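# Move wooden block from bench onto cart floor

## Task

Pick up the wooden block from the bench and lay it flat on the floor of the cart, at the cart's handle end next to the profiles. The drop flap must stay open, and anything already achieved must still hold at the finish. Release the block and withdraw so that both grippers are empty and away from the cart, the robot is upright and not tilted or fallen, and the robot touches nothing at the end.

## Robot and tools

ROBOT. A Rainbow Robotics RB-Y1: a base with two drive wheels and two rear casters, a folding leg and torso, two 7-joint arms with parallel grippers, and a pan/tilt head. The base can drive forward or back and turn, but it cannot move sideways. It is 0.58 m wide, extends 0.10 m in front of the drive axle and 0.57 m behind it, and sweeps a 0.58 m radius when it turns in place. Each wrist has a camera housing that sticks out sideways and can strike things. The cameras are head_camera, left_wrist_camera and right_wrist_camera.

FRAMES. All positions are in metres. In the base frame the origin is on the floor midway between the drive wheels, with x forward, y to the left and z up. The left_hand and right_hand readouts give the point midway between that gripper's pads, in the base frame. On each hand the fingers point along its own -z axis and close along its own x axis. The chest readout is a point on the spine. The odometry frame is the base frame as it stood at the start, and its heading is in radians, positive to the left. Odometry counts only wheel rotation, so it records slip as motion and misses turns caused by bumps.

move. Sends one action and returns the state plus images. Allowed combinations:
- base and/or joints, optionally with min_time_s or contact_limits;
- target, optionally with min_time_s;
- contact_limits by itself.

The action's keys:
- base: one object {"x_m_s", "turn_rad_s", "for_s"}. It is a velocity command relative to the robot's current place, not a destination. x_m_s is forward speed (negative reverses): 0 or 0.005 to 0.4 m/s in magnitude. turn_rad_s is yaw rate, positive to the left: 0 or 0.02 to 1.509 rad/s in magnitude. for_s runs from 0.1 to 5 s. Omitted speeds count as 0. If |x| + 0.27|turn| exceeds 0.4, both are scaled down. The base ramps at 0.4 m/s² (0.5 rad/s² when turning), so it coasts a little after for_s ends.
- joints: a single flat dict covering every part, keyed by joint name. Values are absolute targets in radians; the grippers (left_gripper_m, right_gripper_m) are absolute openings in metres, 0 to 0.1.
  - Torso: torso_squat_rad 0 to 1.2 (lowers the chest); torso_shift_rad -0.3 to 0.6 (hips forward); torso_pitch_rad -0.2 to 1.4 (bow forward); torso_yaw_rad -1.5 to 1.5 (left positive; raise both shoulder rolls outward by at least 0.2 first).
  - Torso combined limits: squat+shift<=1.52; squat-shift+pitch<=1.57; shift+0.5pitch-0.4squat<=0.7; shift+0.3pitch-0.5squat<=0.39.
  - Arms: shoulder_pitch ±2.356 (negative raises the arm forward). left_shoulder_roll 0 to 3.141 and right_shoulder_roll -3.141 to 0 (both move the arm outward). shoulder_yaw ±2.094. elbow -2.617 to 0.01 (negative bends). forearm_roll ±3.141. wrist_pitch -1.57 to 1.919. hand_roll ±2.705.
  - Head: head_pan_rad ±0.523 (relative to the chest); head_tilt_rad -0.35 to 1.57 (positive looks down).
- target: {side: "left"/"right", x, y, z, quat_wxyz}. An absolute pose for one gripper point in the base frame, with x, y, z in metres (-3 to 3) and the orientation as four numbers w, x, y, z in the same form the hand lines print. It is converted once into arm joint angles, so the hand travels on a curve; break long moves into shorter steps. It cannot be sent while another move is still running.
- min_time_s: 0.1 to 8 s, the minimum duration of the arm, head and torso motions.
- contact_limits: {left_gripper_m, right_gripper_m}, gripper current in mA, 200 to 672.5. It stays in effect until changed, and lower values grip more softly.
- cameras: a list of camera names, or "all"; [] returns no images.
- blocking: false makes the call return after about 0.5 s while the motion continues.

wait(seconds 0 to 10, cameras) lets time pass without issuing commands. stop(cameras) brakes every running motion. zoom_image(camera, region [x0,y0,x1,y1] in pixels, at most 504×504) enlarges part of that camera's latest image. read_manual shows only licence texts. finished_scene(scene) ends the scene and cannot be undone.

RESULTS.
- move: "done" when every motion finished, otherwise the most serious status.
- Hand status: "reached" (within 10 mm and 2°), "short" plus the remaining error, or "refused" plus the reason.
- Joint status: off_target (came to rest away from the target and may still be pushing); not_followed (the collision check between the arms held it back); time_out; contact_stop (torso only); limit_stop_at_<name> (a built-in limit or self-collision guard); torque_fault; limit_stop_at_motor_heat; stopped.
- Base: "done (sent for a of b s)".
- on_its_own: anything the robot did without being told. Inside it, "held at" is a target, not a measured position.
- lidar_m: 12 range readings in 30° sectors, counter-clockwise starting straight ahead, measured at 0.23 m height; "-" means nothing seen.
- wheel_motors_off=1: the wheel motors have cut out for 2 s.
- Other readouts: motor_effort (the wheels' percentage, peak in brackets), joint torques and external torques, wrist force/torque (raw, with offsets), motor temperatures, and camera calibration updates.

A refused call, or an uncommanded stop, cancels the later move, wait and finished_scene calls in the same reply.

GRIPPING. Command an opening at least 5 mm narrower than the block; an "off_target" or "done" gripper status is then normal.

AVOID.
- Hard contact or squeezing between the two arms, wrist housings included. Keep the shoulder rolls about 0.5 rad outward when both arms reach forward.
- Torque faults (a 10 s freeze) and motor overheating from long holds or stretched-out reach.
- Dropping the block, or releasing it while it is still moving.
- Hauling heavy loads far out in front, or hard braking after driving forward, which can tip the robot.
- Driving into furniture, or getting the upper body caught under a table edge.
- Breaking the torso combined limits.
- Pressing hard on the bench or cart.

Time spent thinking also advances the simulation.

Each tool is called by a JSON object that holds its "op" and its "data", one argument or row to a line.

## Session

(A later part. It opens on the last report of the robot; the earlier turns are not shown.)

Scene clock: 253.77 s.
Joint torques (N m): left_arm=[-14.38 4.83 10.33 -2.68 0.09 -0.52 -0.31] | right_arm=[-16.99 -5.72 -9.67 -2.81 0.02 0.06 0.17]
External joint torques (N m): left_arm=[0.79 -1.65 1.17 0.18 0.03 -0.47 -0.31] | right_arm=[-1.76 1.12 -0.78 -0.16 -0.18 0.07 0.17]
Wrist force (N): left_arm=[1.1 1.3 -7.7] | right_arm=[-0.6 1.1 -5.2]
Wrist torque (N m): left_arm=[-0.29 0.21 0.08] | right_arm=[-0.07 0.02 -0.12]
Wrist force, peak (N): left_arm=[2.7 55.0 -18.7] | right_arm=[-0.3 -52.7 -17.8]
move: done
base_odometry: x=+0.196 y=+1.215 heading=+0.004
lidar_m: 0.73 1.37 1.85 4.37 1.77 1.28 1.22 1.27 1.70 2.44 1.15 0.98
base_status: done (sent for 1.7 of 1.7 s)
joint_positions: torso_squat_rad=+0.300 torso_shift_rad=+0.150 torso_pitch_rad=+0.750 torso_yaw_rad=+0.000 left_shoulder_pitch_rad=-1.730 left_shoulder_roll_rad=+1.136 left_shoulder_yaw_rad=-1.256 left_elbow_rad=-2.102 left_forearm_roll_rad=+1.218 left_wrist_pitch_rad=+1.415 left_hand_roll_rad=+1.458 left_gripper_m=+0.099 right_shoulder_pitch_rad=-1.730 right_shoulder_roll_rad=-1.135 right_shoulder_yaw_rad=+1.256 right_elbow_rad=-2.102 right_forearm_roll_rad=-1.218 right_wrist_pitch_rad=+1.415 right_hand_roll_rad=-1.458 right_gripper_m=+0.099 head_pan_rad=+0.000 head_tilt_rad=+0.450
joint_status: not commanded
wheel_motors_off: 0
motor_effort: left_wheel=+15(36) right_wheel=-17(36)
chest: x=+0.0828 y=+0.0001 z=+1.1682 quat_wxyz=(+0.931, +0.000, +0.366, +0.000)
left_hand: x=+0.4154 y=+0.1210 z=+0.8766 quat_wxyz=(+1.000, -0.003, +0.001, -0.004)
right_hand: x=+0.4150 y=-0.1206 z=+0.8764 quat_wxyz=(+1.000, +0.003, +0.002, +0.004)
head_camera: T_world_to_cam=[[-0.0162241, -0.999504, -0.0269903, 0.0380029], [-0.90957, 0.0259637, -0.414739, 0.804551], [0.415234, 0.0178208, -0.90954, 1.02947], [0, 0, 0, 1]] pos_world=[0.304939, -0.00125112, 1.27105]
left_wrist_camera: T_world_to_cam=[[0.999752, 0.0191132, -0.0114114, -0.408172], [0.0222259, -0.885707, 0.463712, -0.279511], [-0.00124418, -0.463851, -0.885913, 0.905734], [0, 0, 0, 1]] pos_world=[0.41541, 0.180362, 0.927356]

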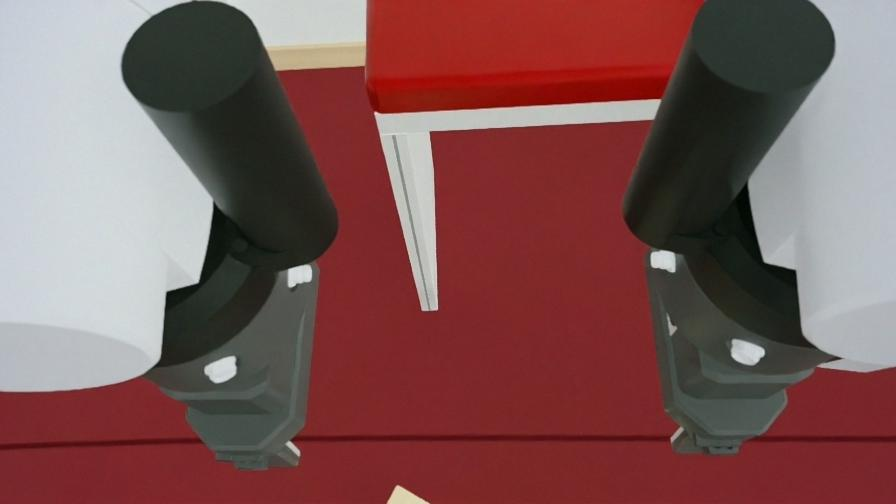

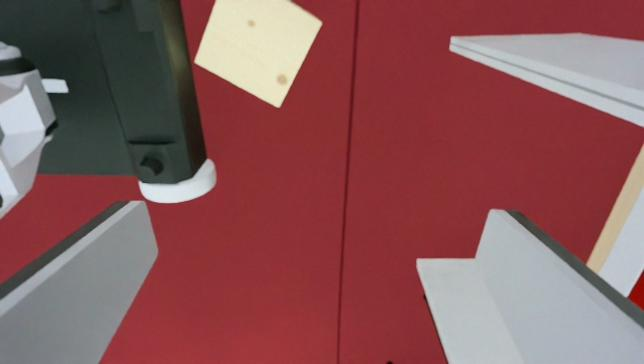

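{"op": "move", "data": {
  "base": {"x_m_s": -0.2, "for_s": 1.0},
  "joints": {"head_tilt_rad":0.55,"torso_pitch_rad":0.4},
  "cameras": ["head_camera"]
}}

Scene clock: 269.53 s.
Joint torques (N m): left_arm=[-15.67 4.96 11.46 0.49 -0.7 -0.56 -0.39] | right_arm=[-18.26 -5.77 -10.14 0.42 0.68 -0.15 0.35]
External joint torques (N m): left_arm=[1.37 -1.62 1.23 0.34 -0.09 -0.43 -0.37] | right_arm=[-1.17 0.98 -0.25 0.25 -0.15 -0.07 0.33]
Wrist force (N): left_arm=[-1.1 1.5 -7.7] | right_arm=[-2.5 0.9 -4.8]
Wrist torque (N m): left_arm=[-0.35 0.08 0.11] | right_arm=[-0.07 -0.06 -0.10]
Wrist force, peak (N): left_arm=[1.7 1.3 -8.6] | right_arm=[-3.4 0.9 -5.2]
move: done
base_odometry: x=-0.004 y=+1.214 heading=+0.006
lidar_m: 0.92 1.56 2.08 4.38 1.48 1.07 1.01 1.06 1.42 3.63 1.37 1.13
base_status: done (sent for 1 of 1 s)
joint_positions: torso_squat_rad=+0.300 torso_shift_rad=+0.150 torso_pitch_rad=+0.400 torso_yaw_rad=+0.000 left_shoulder_pitch_rad=-1.730 left_shoulder_roll_rad=+1.136 left_shoulder_yaw_rad=-1.256 left_elbow_rad=-2.102 left_forearm_roll_rad=+1.218 left_wrist_pitch_rad=+1.415 left_hand_roll_rad=+1.458 left_gripper_m=+0.099 right_shoulder_pitch_rad=-1.730 right_shoulder_roll_rad=-1.135 right_shoulder_yaw_rad=+1.256 right_elbow_rad=-2.102 right_forearm_roll_rad=-1.218 right_wrist_pitch_rad=+1.415 right_hand_roll_rad=-1.458 right_gripper_m=+0.099 head_pan_rad=+0.000 head_tilt_rad=+0.550
joint_status: all done
wheel_motors_off: 0
motor_effort: left_wheel=+17(33) right_wheel=-16(39)
chest: x=-0.0077 y=+0.0001 z=+1.2268 quat_wxyz=(+0.980, +0.000, +0.199, +0.000)
left_hand: x=+0.4047 y=+0.1210 z=+1.0670 quat_wxyz=(+0.985, -0.002, -0.173, -0.004)
right_hand: x=+0.4045 y=-0.1205 z=+1.0668 quat_wxyz=(+0.985, +0.002, -0.173, +0.005)
head_camera: T_world_to_cam=[[-0.00903811, -0.999504, -0.0301612, 0.0422287], [-0.778679, 0.0259582, -0.626885, 1.00127], [0.627358, 0.01782, -0.778527, 0.980228], [0, 0, 0, 1]] pos_world=[0.165096, -0.00125113, 1.39209]

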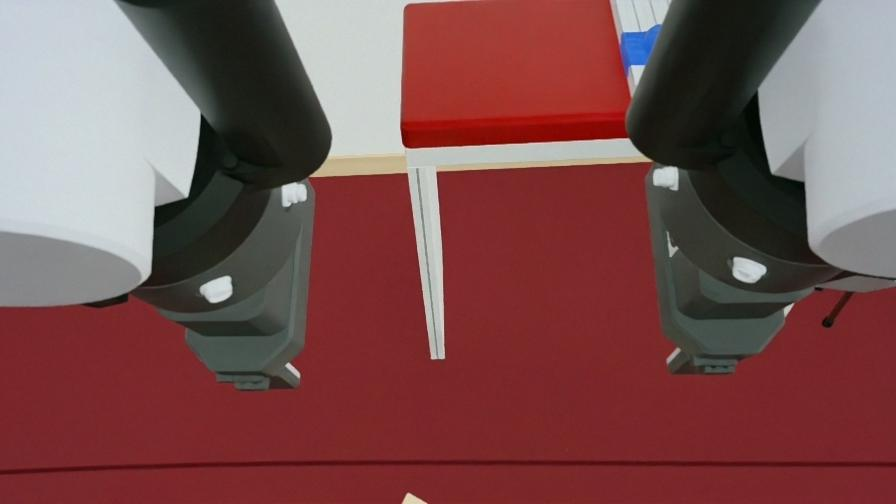

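{"op": "move", "data": {
  "joints": {"head_tilt_rad":0.9},
  "cameras": ["head_camera"]
}}

Scene clock: 271.23 s.
Joint torques (N m): left_arm=[-15.49 4.9 11.39 0.64 -0.68 -0.48 -0.38] | right_arm=[-18.23 -5.64 -10.26 0.38 0.73 0.02 0.35]
External joint torques (N m): left_arm=[1.55 -1.67 1.16 0.49 -0.07 -0.35 -0.36] | right_arm=[-1.14 1.1 -0.37 0.21 -0.1 0.09 0.33]
Wrist force (N): left_arm=[-1.4 0.9 -7.3] | right_arm=[-3.1 1.1 -5.1]
Wrist torque (N m): left_arm=[-0.26 0.06 0.10] | right_arm=[-0.06 -0.15 -0.09]
Wrist force, peak (N): left_arm=[-0.9 1.0 -8.2] | right_arm=[-3.0 1.2 -5.5]
move: done
base_odometry: x=-0.004 y=+1.214 heading=+0.006
lidar_m: 0.92 1.57 2.09 4.38 1.49 1.07 1.01 1.06 1.42 3.63 1.37 1.14
base_status: not commanded
joint_positions: torso_squat_rad=+0.300 torso_shift_rad=+0.150 torso_pitch_rad=+0.400 torso_yaw_rad=+0.000 left_shoulder_pitch_rad=-1.730 left_shoulder_roll_rad=+1.136 left_shoulder_yaw_rad=-1.256 left_elbow_rad=-2.102 left_forearm_roll_rad=+1.218 left_wrist_pitch_rad=+1.415 left_hand_roll_rad=+1.458 left_gripper_m=+0.099 right_shoulder_pitch_rad=-1.730 right_shoulder_roll_rad=-1.135 right_shoulder_yaw_rad=+1.256 right_elbow_rad=-2.102 right_forearm_roll_rad=-1.218 right_wrist_pitch_rad=+1.415 right_hand_roll_rad=-1.458 right_gripper_m=+0.099 head_pan_rad=+0.000 head_tilt_rad=+0.900
joint_status: all done
wheel_motors_off: 0
motor_effort: left_wheel=+16(17) right_wheel=-16(18)
chest: x=-0.0077 y=+0.0001 z=+1.2267 quat_wxyz=(+0.980, +0.000, +0.199, +0.000)
left_hand: x=+0.4047 y=+0.1210 z=+1.0670 quat_wxyz=(+0.985, -0.002, -0.173, -0.004)
right_hand: x=+0.4045 y=-0.1205 z=+1.0667 quat_wxyz=(+0.985, +0.002, -0.173, +0.005)
head_camera: T_world_to_cam=[[-0.0188369, -0.999504, -0.0252359, 0.0362067], [-0.946408, 0.0259644, -0.32193, 0.588701], [0.322425, 0.0178192, -0.946427, 1.24329], [0, 0, 0, 1]] pos_world=[0.156963, -0.00125111, 1.36712]

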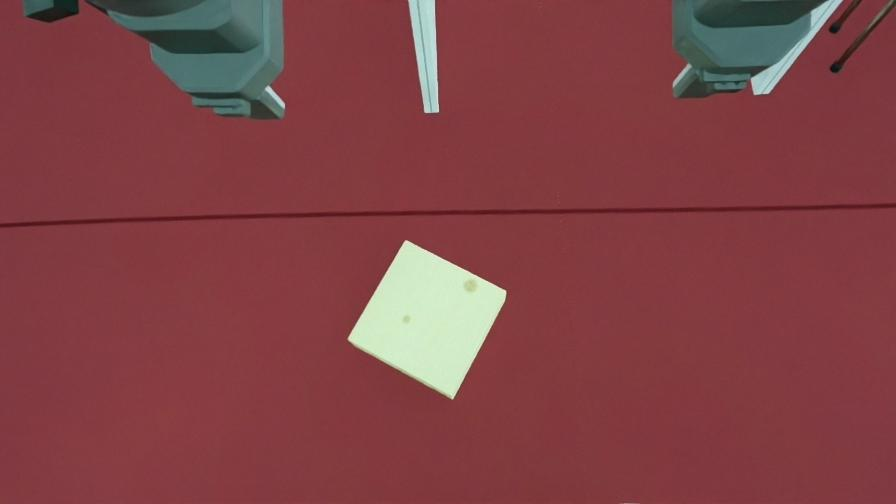

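{"op": "move", "data": {
  "base": {"x_m_s": -0.2, "for_s": 1.0},
  "cameras": []
}}

{"op": "move", "data": {
  "base": {"turn_rad_s": 1.0, "for_s": 1.367},
  "cameras": []
}}

{"op": "move", "data": {
  "base": {"x_m_s": 0.3, "for_s": 1.267},
  "cameras": []
}}

{"op": "move", "data": {
  "base": {"turn_rad_s": -1.0, "for_s": 1.7},
  "cameras": ["head_camera"]
}}

Scene clock: 280.10 s.
Joint torques (N m): left_arm=[-15.74 5.17 11.48 0.4 -0.68 -0.45 -0.44] | right_arm=[-18.21 -5.71 -10.14 0.36 0.63 -0.12 0.29]
External joint torques (N m): left_arm=[1.3 -1.41 1.25 0.25 -0.06 -0.32 -0.43] | right_arm=[-1.12 1.04 -0.24 0.19 -0.2 -0.04 0.27]
Wrist force (N): left_arm=[-0.4 0.5 -7.6] | right_arm=[-2.4 1.3 -4.6]
Wrist torque (N m): left_arm=[-0.21 0.16 0.09] | right_arm=[-0.10 -0.07 -0.11]
Wrist force, peak (N): left_arm=[-0.5 0.4 -8.1] | right_arm=[-2.9 1.4 -5.7]
move: done
base_odometry: x=-0.204 y=+1.213 heading=+0.007
lidar_m: 1.12 1.75 2.38 3.58 1.20 0.85 0.81 0.86 1.16 2.97 1.49 1.32
base_status: done (sent for 1 of 1 s)
joint_positions: torso_squat_rad=+0.300 torso_shift_rad=+0.150 torso_pitch_rad=+0.400 torso_yaw_rad=+0.000 left_shoulder_pitch_rad=-1.730 left_shoulder_roll_rad=+1.136 left_shoulder_yaw_rad=-1.256 left_elbow_rad=-2.102 left_forearm_roll_rad=+1.218 left_wrist_pitch_rad=+1.415 left_hand_roll_rad=+1.458 left_gripper_m=+0.099 right_shoulder_pitch_rad=-1.730 right_shoulder_roll_rad=-1.135 right_shoulder_yaw_rad=+1.256 right_elbow_rad=-2.102 right_forearm_roll_rad=-1.218 right_wrist_pitch_rad=+1.415 right_hand_roll_rad=-1.458 right_gripper_m=+0.099 head_pan_rad=+0.000 head_tilt_rad=+0.900
joint_status: not commanded
wheel_motors_off: 0
motor_effort: left_wheel=+16(32) right_wheel=-16(39)
chest: x=-0.0076 y=+0.0001 z=+1.2267 quat_wxyz=(+0.980, +0.000, +0.199, +0.000)
left_hand: x=+0.4047 y=+0.1210 z=+1.0670 quat_wxyz=(+0.985, -0.002, -0.173, -0.004)
right_hand: x=+0.4045 y=-0.1205 z=+1.0667 quat_wxyz=(+0.985, +0.002, -0.173, +0.005)

Scene clock: 283.17 s.
Joint torques (N m): left_arm=[-15.67 5.24 11.16 0.29 -0.74 -0.44 -0.37] | right_arm=[-18.33 -5.89 -10.3 0.33 0.71 -0.15 0.3]
External joint torques (N m): left_arm=[1.37 -1.34 0.93 0.14 -0.13 -0.32 -0.35] | right_arm=[-1.24 0.85 -0.41 0.16 -0.12 -0.08 0.28]
Wrist force (N): left_arm=[-0.9 0.5 -6.7] | right_arm=[-2.4 0.6 -4.8]
Wrist torque (N m): left_arm=[-0.22 0.12 0.13] | right_arm=[-0.02 -0.06 -0.09]
Wrist force, peak (N): left_arm=[-0.9 0.8 -8.1] | right_arm=[-3.1 1.1 -5.6]
move: done
base_odometry: x=-0.204 y=+1.213 heading=+0.940
lidar_m: 2.19 4.37 1.36 0.88 0.80 0.81 1.04 2.18 1.69 1.34 1.14 1.77
base_status: done (sent for 1.37 of 1.37 s)
joint_positions: torso_squat_rad=+0.300 torso_shift_rad=+0.150 torso_pitch_rad=+0.400 torso_yaw_rad=+0.000 left_shoulder_pitch_rad=-1.730 left_shoulder_roll_rad=+1.136 left_shoulder_yaw_rad=-1.256 left_elbow_rad=-2.102 left_forearm_roll_rad=+1.218 left_wrist_pitch_rad=+1.415 left_hand_roll_rad=+1.458 left_gripper_m=+0.099 right_shoulder_pitch_rad=-1.730 right_shoulder_roll_rad=-1.135 right_shoulder_yaw_rad=+1.256 right_elbow_rad=-2.102 right_forearm_roll_rad=-1.218 right_wrist_pitch_rad=+1.415 right_hand_roll_rad=-1.458 right_gripper_m=+0.099 head_pan_rad=+0.000 head_tilt_rad=+0.900
joint_status: not commanded
wheel_motors_off: 0
motor_effort: left_wheel=-1(29) right_wheel=+15(39)
chest: x=-0.0076 y=+0.0001 z=+1.2267 quat_wxyz=(+0.980, +0.000, +0.199, +0.000)
left_hand: x=+0.4048 y=+0.1210 z=+1.0670 quat_wxyz=(+0.985, -0.002, -0.173, -0.004)
right_hand: x=+0.4045 y=-0.1205 z=+1.0667 quat_wxyz=(+0.985, +0.002, -0.173, +0.005)

Scene clock: 285.57 s.
Joint torques (N m): left_arm=[-15.85 5.16 11.56 0.39 -0.74 -0.51 -0.3] | right_arm=[-18.04 -5.69 -10.39 -0.04 0.82 0 0.32]
External joint torques (N m): left_arm=[1.19 -1.41 1.33 0.24 -0.12 -0.38 -0.28] | right_arm=[-0.95 1.05 -0.5 -0.21 -0.01 0.08 0.31]
Wrist force (N): left_arm=[-0.9 1.4 -7.5] | right_arm=[-2.1 1.2 -5.0]
Wrist torque (N m): left_arm=[-0.35 0.11 0.15] | right_arm=[-0.11 -0.05 -0.11]
Wrist force, peak (N): left_arm=[-1.8 0.5 -8.2] | right_arm=[-2.8 1.5 -5.6]
move: done
base_odometry: x=+0.020 y=+1.520 heading=+0.939
lidar_m: 1.86 3.94 1.73 1.14 1.04 1.06 1.32 2.77 1.68 1.33 0.92 1.51
base_status: done (sent for 1.27 of 1.27 s)
joint_positions: torso_squat_rad=+0.300 torso_shift_rad=+0.150 torso_pitch_rad=+0.400 torso_yaw_rad=+0.000 left_shoulder_pitch_rad=-1.730 left_shoulder_roll_rad=+1.136 left_shoulder_yaw_rad=-1.256 left_elbow_rad=-2.102 left_forearm_roll_rad=+1.218 left_wrist_pitch_rad=+1.415 left_hand_roll_rad=+1.458 left_gripper_m=+0.099 right_shoulder_pitch_rad=-1.730 right_shoulder_roll_rad=-1.135 right_shoulder_yaw_rad=+1.256 right_elbow_rad=-2.102 right_forearm_roll_rad=-1.218 right_wrist_pitch_rad=+1.415 right_hand_roll_rad=-1.458 right_gripper_m=+0.099 head_pan_rad=+0.000 head_tilt_rad=+0.900
joint_status: not commanded
wheel_motors_off: 0
motor_effort: left_wheel=-16(31) right_wheel=+18(46)
chest: x=-0.0075 y=+0.0001 z=+1.2267 quat_wxyz=(+0.980, +0.000, +0.199, +0.000)
left_hand: x=+0.4048 y=+0.1210 z=+1.0669 quat_wxyz=(+0.985, -0.002, -0.173, -0.004)
right_hand: x=+0.4046 y=-0.1205 z=+1.0666 quat_wxyz=(+0.985, +0.002, -0.173, +0.005)

Scene clock: 289.30 s.
Joint torques (N m): left_arm=[-15.71 5.3 11.21 0.28 -0.8 -0.45 -0.24] | right_arm=[-18.05 -5.68 -10.4 0.28 0.77 -0.03 0.28]
External joint torques (N m): left_arm=[1.33 -1.28 0.98 0.14 -0.19 -0.33 -0.22] | right_arm=[-0.96 1.07 -0.51 0.12 -0.06 0.05 0.27]
Wrist force (N): left_arm=[-0.7 1.2 -6.5] | right_arm=[-2.6 1.0 -4.8]
Wrist torque (N m): left_arm=[-0.30 0.14 0.10] | right_arm=[-0.10 -0.10 -0.11]
Wrist force, peak (N): left_arm=[-1.2 1.2 -8.3] | right_arm=[-3.1 1.5 -5.4]
move: done
base_odometry: x=+0.020 y=+1.520 heading=-0.506
lidar_m: 0.94 0.93 1.55 2.12 4.08 1.52 1.10 1.05 1.10 1.48 3.83 1.32
base_status: done (sent for 1.7 of 1.7 s)
joint_positions: torso_squat_rad=+0.300 torso_shift_rad=+0.150 torso_pitch_rad=+0.400 torso_yaw_rad=+0.000 left_shoulder_pitch_rad=-1.730 left_shoulder_roll_rad=+1.136 left_shoulder_yaw_rad=-1.256 left_elbow_rad=-2.102 left_forearm_roll_rad=+1.218 left_wrist_pitch_rad=+1.415 left_hand_roll_rad=+1.458 left_gripper_m=+0.099 right_shoulder_pitch_rad=-1.730 right_shoulder_roll_rad=-1.135 right_shoulder_yaw_rad=+1.256 right_elbow_rad=-2.102 right_forearm_roll_rad=-1.218 right_wrist_pitch_rad=+1.415 right_hand_roll_rad=-1.458 right_gripper_m=+0.099 head_pan_rad=+0.000 head_tilt_rad=+0.900
joint_status: not commanded
wheel_motors_off: 0
motor_effort: left_wheel=+14(35) right_wheel=-1(37)
chest: x=-0.0075 y=+0.0001 z=+1.2267 quat_wxyz=(+0.980, +0.000, +0.199, +0.000)
left_hand: x=+0.4048 y=+0.1210 z=+1.0669 quat_wxyz=(+0.985, -0.002, -0.173, -0.004)
right_hand: x=+0.4046 y=-0.1205 z=+1.0666 quat_wxyz=(+0.985, +0.002, -0.173, +0.005)
head_camera: T_world_to_cam=[[-0.0189381, -0.999501, -0.0252613, 0.0362615], [-0.946477, 0.0260645, -0.321716, 0.58861], [0.322214, 0.0178166, -0.946499, 1.24336], [0, 0, 0, 1]] pos_world=[0.157163, -0.00125081, 1.36712]

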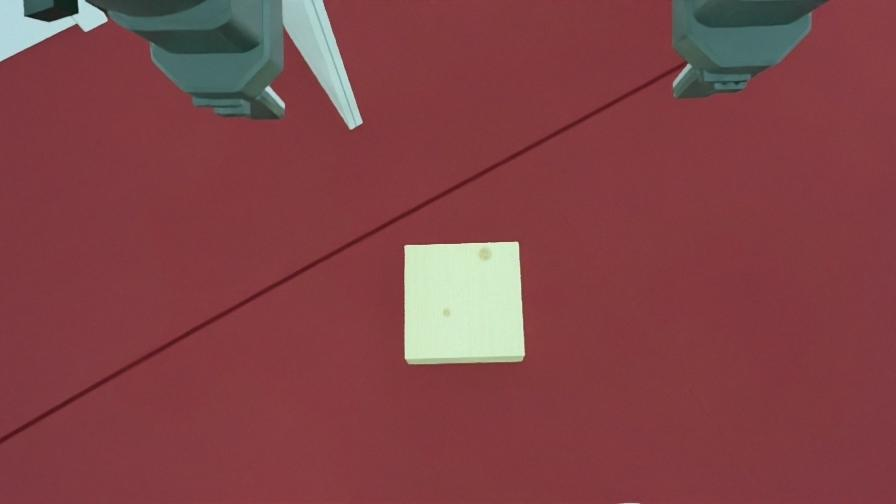

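{"op": "move", "data": {
  "joints": {"torso_squat_rad":0.5,"torso_shift_rad":0.35,"torso_pitch_rad":0.75,"left_gripper_m":0.0,"right_gripper_m":0.0,"left_shoulder_pitch_rad":-1.4545,"left_shoulder_roll_rad":0.8,"left_shoulder_yaw_rad":-1.411,"left_elbow_rad":-1.264,"left_forearm_roll_rad":0.978,"left_wrist_pitch_rad":0.9625,"left_hand_roll_rad":1.15,"right_shoulder_pitch_rad":-1.4545,"right_shoulder_roll_rad":-0.8,"right_shoulder_yaw_rad":1.411,"right_elbow_rad":-1.264,"right_forearm_roll_rad":-0.978,"right_wrist_pitch_rad":0.9625,"right_hand_roll_rad":-1.15,"head_tilt_rad":0.5},
  "cameras": []
}}

{"op": "move", "data": {
  "joints": {"torso_squat_rad":0.95,"torso_shift_rad":0.5,"torso_pitch_rad":0.95,"head_tilt_rad":0.2},
  "cameras": []
}}

{"op": "move", "data": {
  "target": {"side":"left","x":0.41,"y":0.19,"z":0.2,"quat_wxyz":[0.9945,-0.1045,0,0]},
  "cameras": []
}}

{"op": "move", "data": {
  "target": {"side":"right","x":0.41,"y":-0.2,"z":0.2,"quat_wxyz":[0.9945,0.1045,0,0]},
  "cameras": ["head_camera"]
}}

Scene clock: 303.40 s.
Joint torques (N m): left_arm=[-15.1 5.86 7.99 -2.41 -0.14 0.02 -0.01] | right_arm=[-16.88 -6.96 -6.16 -2.16 0.17 0.4 -0.2]
External joint torques (N m): left_arm=[0.6 -1.04 1.39 0.36 -0.1 -0.01 -0.01] | right_arm=[-1.25 0.33 0.14 0.28 -0.07 0.33 -0.2]
Wrist force (N): left_arm=[1.4 1.0 -7.7] | right_arm=[-0.7 1.7 -5.3]
Wrist torque (N m): left_arm=[-0.23 0.24 0.09] | right_arm=[-0.11 0.04 -0.06]
Wrist force, peak (N): left_arm=[0.4 1.2 -9.2] | right_arm=[-2.8 2.6 -6.5]
move: done
base_odometry: x=+0.020 y=+1.520 heading=-0.505
lidar_m: 0.93 0.93 1.55 2.12 4.07 1.50 1.11 1.05 1.10 1.49 3.83 1.33
base_status: not commanded
joint_positions: torso_squat_rad=+0.500 torso_shift_rad=+0.350 torso_pitch_rad=+0.750 torso_yaw_rad=+0.000 left_shoulder_pitch_rad=-1.455 left_shoulder_roll_rad=+0.800 left_shoulder_yaw_rad=-1.411 left_elbow_rad=-1.264 left_forearm_roll_rad=+0.978 left_wrist_pitch_rad=+0.962 left_hand_roll_rad=+1.150 left_gripper_m=+0.000 right_shoulder_pitch_rad=-1.454 right_shoulder_roll_rad=-0.800 right_shoulder_yaw_rad=+1.411 right_elbow_rad=-1.264 right_forearm_roll_rad=-0.978 right_wrist_pitch_rad=+0.962 right_hand_roll_rad=-1.150 right_gripper_m=+0.000 head_pan_rad=+0.000 head_tilt_rad=+0.500
joint_status: all done
wheel_motors_off: 0
motor_effort: left_wheel=+11(29) right_wheel=-9(12)
chest: x=+0.1936 y=+0.0001 z=+1.0840 quat_wxyz=(+0.930, +0.000, +0.366, +0.000)
left_hand: x=+0.5665 y=+0.1716 z=+0.5732 quat_wxyz=(+0.999, +0.027, -0.011, +0.027)
right_hand: x=+0.5663 y=-0.1716 z=+0.5732 quat_wxyz=(+0.999, -0.028, -0.011, -0.027)

Scene clock: 305.73 s.
Joint torques (N m): left_arm=[-10.79 4.58 6.11 -3.38 0.13 -0.07 -0.11] | right_arm=[-12.5 -5.72 -5.07 -3.05 -0.17 0.29 -0.27]
External joint torques (N m): left_arm=[1 -1.1 1.14 0.36 -0.12 -0.28 -0.12] | right_arm=[-0.75 0.42 -0.31 0.28 -0.11 0.05 -0.26]
Wrist force (N): left_arm=[2.6 0.6 -7.4] | right_arm=[0.8 1.5 -5.1]
Wrist torque (N m): left_arm=[-0.22 0.27 0.06] | right_arm=[-0.12 0.12 -0.08]
Wrist force, peak (N): left_arm=[2.0 0.3 -8.6] | right_arm=[0.6 1.9 -5.9]
move: done
base_odometry: x=+0.020 y=+1.520 heading=-0.505
lidar_m: 0.93 0.92 1.55 2.13 4.06 1.52 1.10 1.06 1.10 1.47 3.84 1.31
base_status: not commanded
joint_positions: torso_squat_rad=+0.950 torso_shift_rad=+0.500 torso_pitch_rad=+0.950 torso_yaw_rad=+0.000 left_shoulder_pitch_rad=-1.455 left_shoulder_roll_rad=+0.800 left_shoulder_yaw_rad=-1.411 left_elbow_rad=-1.264 left_forearm_roll_rad=+0.978 left_wrist_pitch_rad=+0.962 left_hand_roll_rad=+1.150 left_gripper_m=+0.000 right_shoulder_pitch_rad=-1.454 right_shoulder_roll_rad=-0.800 right_shoulder_yaw_rad=+1.411 right_elbow_rad=-1.264 right_forearm_roll_rad=-0.978 right_wrist_pitch_rad=+0.962 right_hand_roll_rad=-1.150 right_gripper_m=+0.000 head_pan_rad=+0.000 head_tilt_rad=+0.200
joint_status: all done
wheel_motors_off: 0
motor_effort: left_wheel=+13(14) right_wheel=-9(10)
chest: x=+0.2189 y=+0.0000 z=+0.8178 quat_wxyz=(+0.889, +0.000, +0.457, +0.000)
left_hand: x=+0.4829 y=+0.1716 z=+0.2432 quat_wxyz=(+0.995, +0.030, +0.089, +0.024)
right_hand: x=+0.4828 y=-0.1717 z=+0.2431 quat_wxyz=(+0.995, -0.030, +0.089, -0.025)

Scene clock: 306.77 s.
Joint torques (N m): left_arm=[-6.06 5.03 4.99 -4.68 0.23 -0.38 -0.08] | right_arm=[-12.37 -5.46 -4.87 -3.01 -0.13 0.32 -0.09]
External joint torques (N m): left_arm=[-0.75 -2.21 2.17 -0.47 0.16 0.06 -0.08] | right_arm=[-0.62 0.68 -0.11 0.33 -0.07 0.07 -0.08]
Wrist force (N): left_arm=[0.8 2.4 -7.5] | right_arm=[0.8 1.4 -4.8]
Wrist torque (N m): left_arm=[-0.35 0.14 0.06] | right_arm=[-0.09 0.08 -0.10]
Wrist force, peak (N): left_arm=[0.7 2.5 -8.5] | right_arm=[0.3 2.0 -5.6]
move: done
base_odometry: x=+0.020 y=+1.520 heading=-0.505
lidar_m: 1.33 0.92 1.56 2.11 4.07 1.52 1.10 1.04 1.10 1.48 3.84 1.31
base_status: not commanded
joint_positions: torso_squat_rad=+0.950 torso_shift_rad=+0.500 torso_pitch_rad=+0.950 torso_yaw_rad=+0.000 left_shoulder_pitch_rad=-1.133 left_shoulder_roll_rad=+0.903 left_shoulder_yaw_rad=-1.396 left_elbow_rad=-1.330 left_forearm_roll_rad=+0.545 left_wrist_pitch_rad=+0.447 left_hand_roll_rad=+1.309 left_gripper_m=+0.000 right_shoulder_pitch_rad=-1.454 right_shoulder_roll_rad=-0.800 right_shoulder_yaw_rad=+1.411 right_elbow_rad=-1.264 right_forearm_roll_rad=-0.978 right_wrist_pitch_rad=+0.962 right_hand_roll_rad=-1.150 right_gripper_m=+0.000 head_pan_rad=+0.000 head_tilt_rad=+0.200
joint_status: all done
wheel_motors_off: 0
motor_effort: left_wheel=+14(16) right_wheel=-9(11)
chest: x=+0.2189 y=+0.0001 z=+0.8178 quat_wxyz=(+0.889, +0.000, +0.457, +0.000)
left_hand: x=+0.4099 y=+0.1904 z=+0.2000 quat_wxyz=(+0.995, -0.105, +0.001, +0.000)
left_hand_status: reached (checked arc, planned for 0.7 s): 0 mm and 0.1 deg off.
right_hand: x=+0.4828 y=-0.1717 z=+0.2431 quat_wxyz=(+0.995, -0.030, +0.089, -0.025)

Scene clock: 307.77 s.
Joint torques (N m): left_arm=[-5.37 5.54 4.57 -4.29 0.19 -0.49 -0.07] | right_arm=[-6.04 -8.07 -4.53 -4.18 -0.36 -0.07 0.05]
External joint torques (N m): left_arm=[-0.06 -1.7 1.75 -0.07 0.12 -0.04 -0.07] | right_arm=[-0.82 0.09 -1.73 -0.54 -0.44 0.33 0.05]
Wrist force (N): left_arm=[1.7 1.7 -7.3] | right_arm=[-0.7 0.2 -5.1]
Wrist torque (N m): left_arm=[-0.26 0.28 0.08] | right_arm=[-0.08 -0.01 -0.08]
Wrist force, peak (N): left_arm=[1.1 2.9 -8.2] | right_arm=[-1.9 0.6 -6.4]
move: done
base_odometry: x=+0.020 y=+1.520 heading=-0.505
lidar_m: 1.35 0.93 1.54 2.11 4.07 1.51 1.11 1.05 1.11 1.49 3.83 1.32
base_status: not commanded
joint_positions: torso_squat_rad=+0.950 torso_shift_rad=+0.500 torso_pitch_rad=+0.950 torso_yaw_rad=+0.000 left_shoulder_pitch_rad=-1.133 left_shoulder_roll_rad=+0.903 left_shoulder_yaw_rad=-1.396 left_elbow_rad=-1.330 left_forearm_roll_rad=+0.545 left_wrist_pitch_rad=+0.447 left_hand_roll_rad=+1.309 left_gripper_m=+0.000 right_shoulder_pitch_rad=-1.125 right_shoulder_roll_rad=-0.922 right_shoulder_yaw_rad=+1.396 right_elbow_rad=-1.326 right_forearm_roll_rad=-0.564 right_wrist_pitch_rad=+0.425 right_hand_roll_rad=-1.287 right_gripper_m=+0.000 head_pan_rad=+0.000 head_tilt_rad=+0.200
joint_status: all done
wheel_motors_off: 0
motor_effort: left_wheel=+12(16) right_wheel=-7(14)
chest: x=+0.2189 y=+0.0000 z=+0.8178 quat_wxyz=(+0.889, +0.000, +0.457, +0.000)
left_hand: x=+0.4100 y=+0.1902 z=+0.2001 quat_wxyz=(+0.994, -0.105, +0.001, +0.000)
right_hand: x=+0.4097 y=-0.2003 z=+0.2000 quat_wxyz=(+0.994, +0.105, +0.001, +0.000)
right_hand_status: reached (checked arc, planned for 0.7 s): 0 mm and 0.2 deg off.
head_camera: T_world_to_cam=[[-0.0149503, -0.999501, -0.0278092, 0.0304944], [-0.887783, 0.0260646, -0.459523, 0.822844], [0.460019, 0.0178185, -0.88773, 0.577089], [0, 0, 0, 1]] pos_world=[0.465492, -0.00125081, 0.891263]

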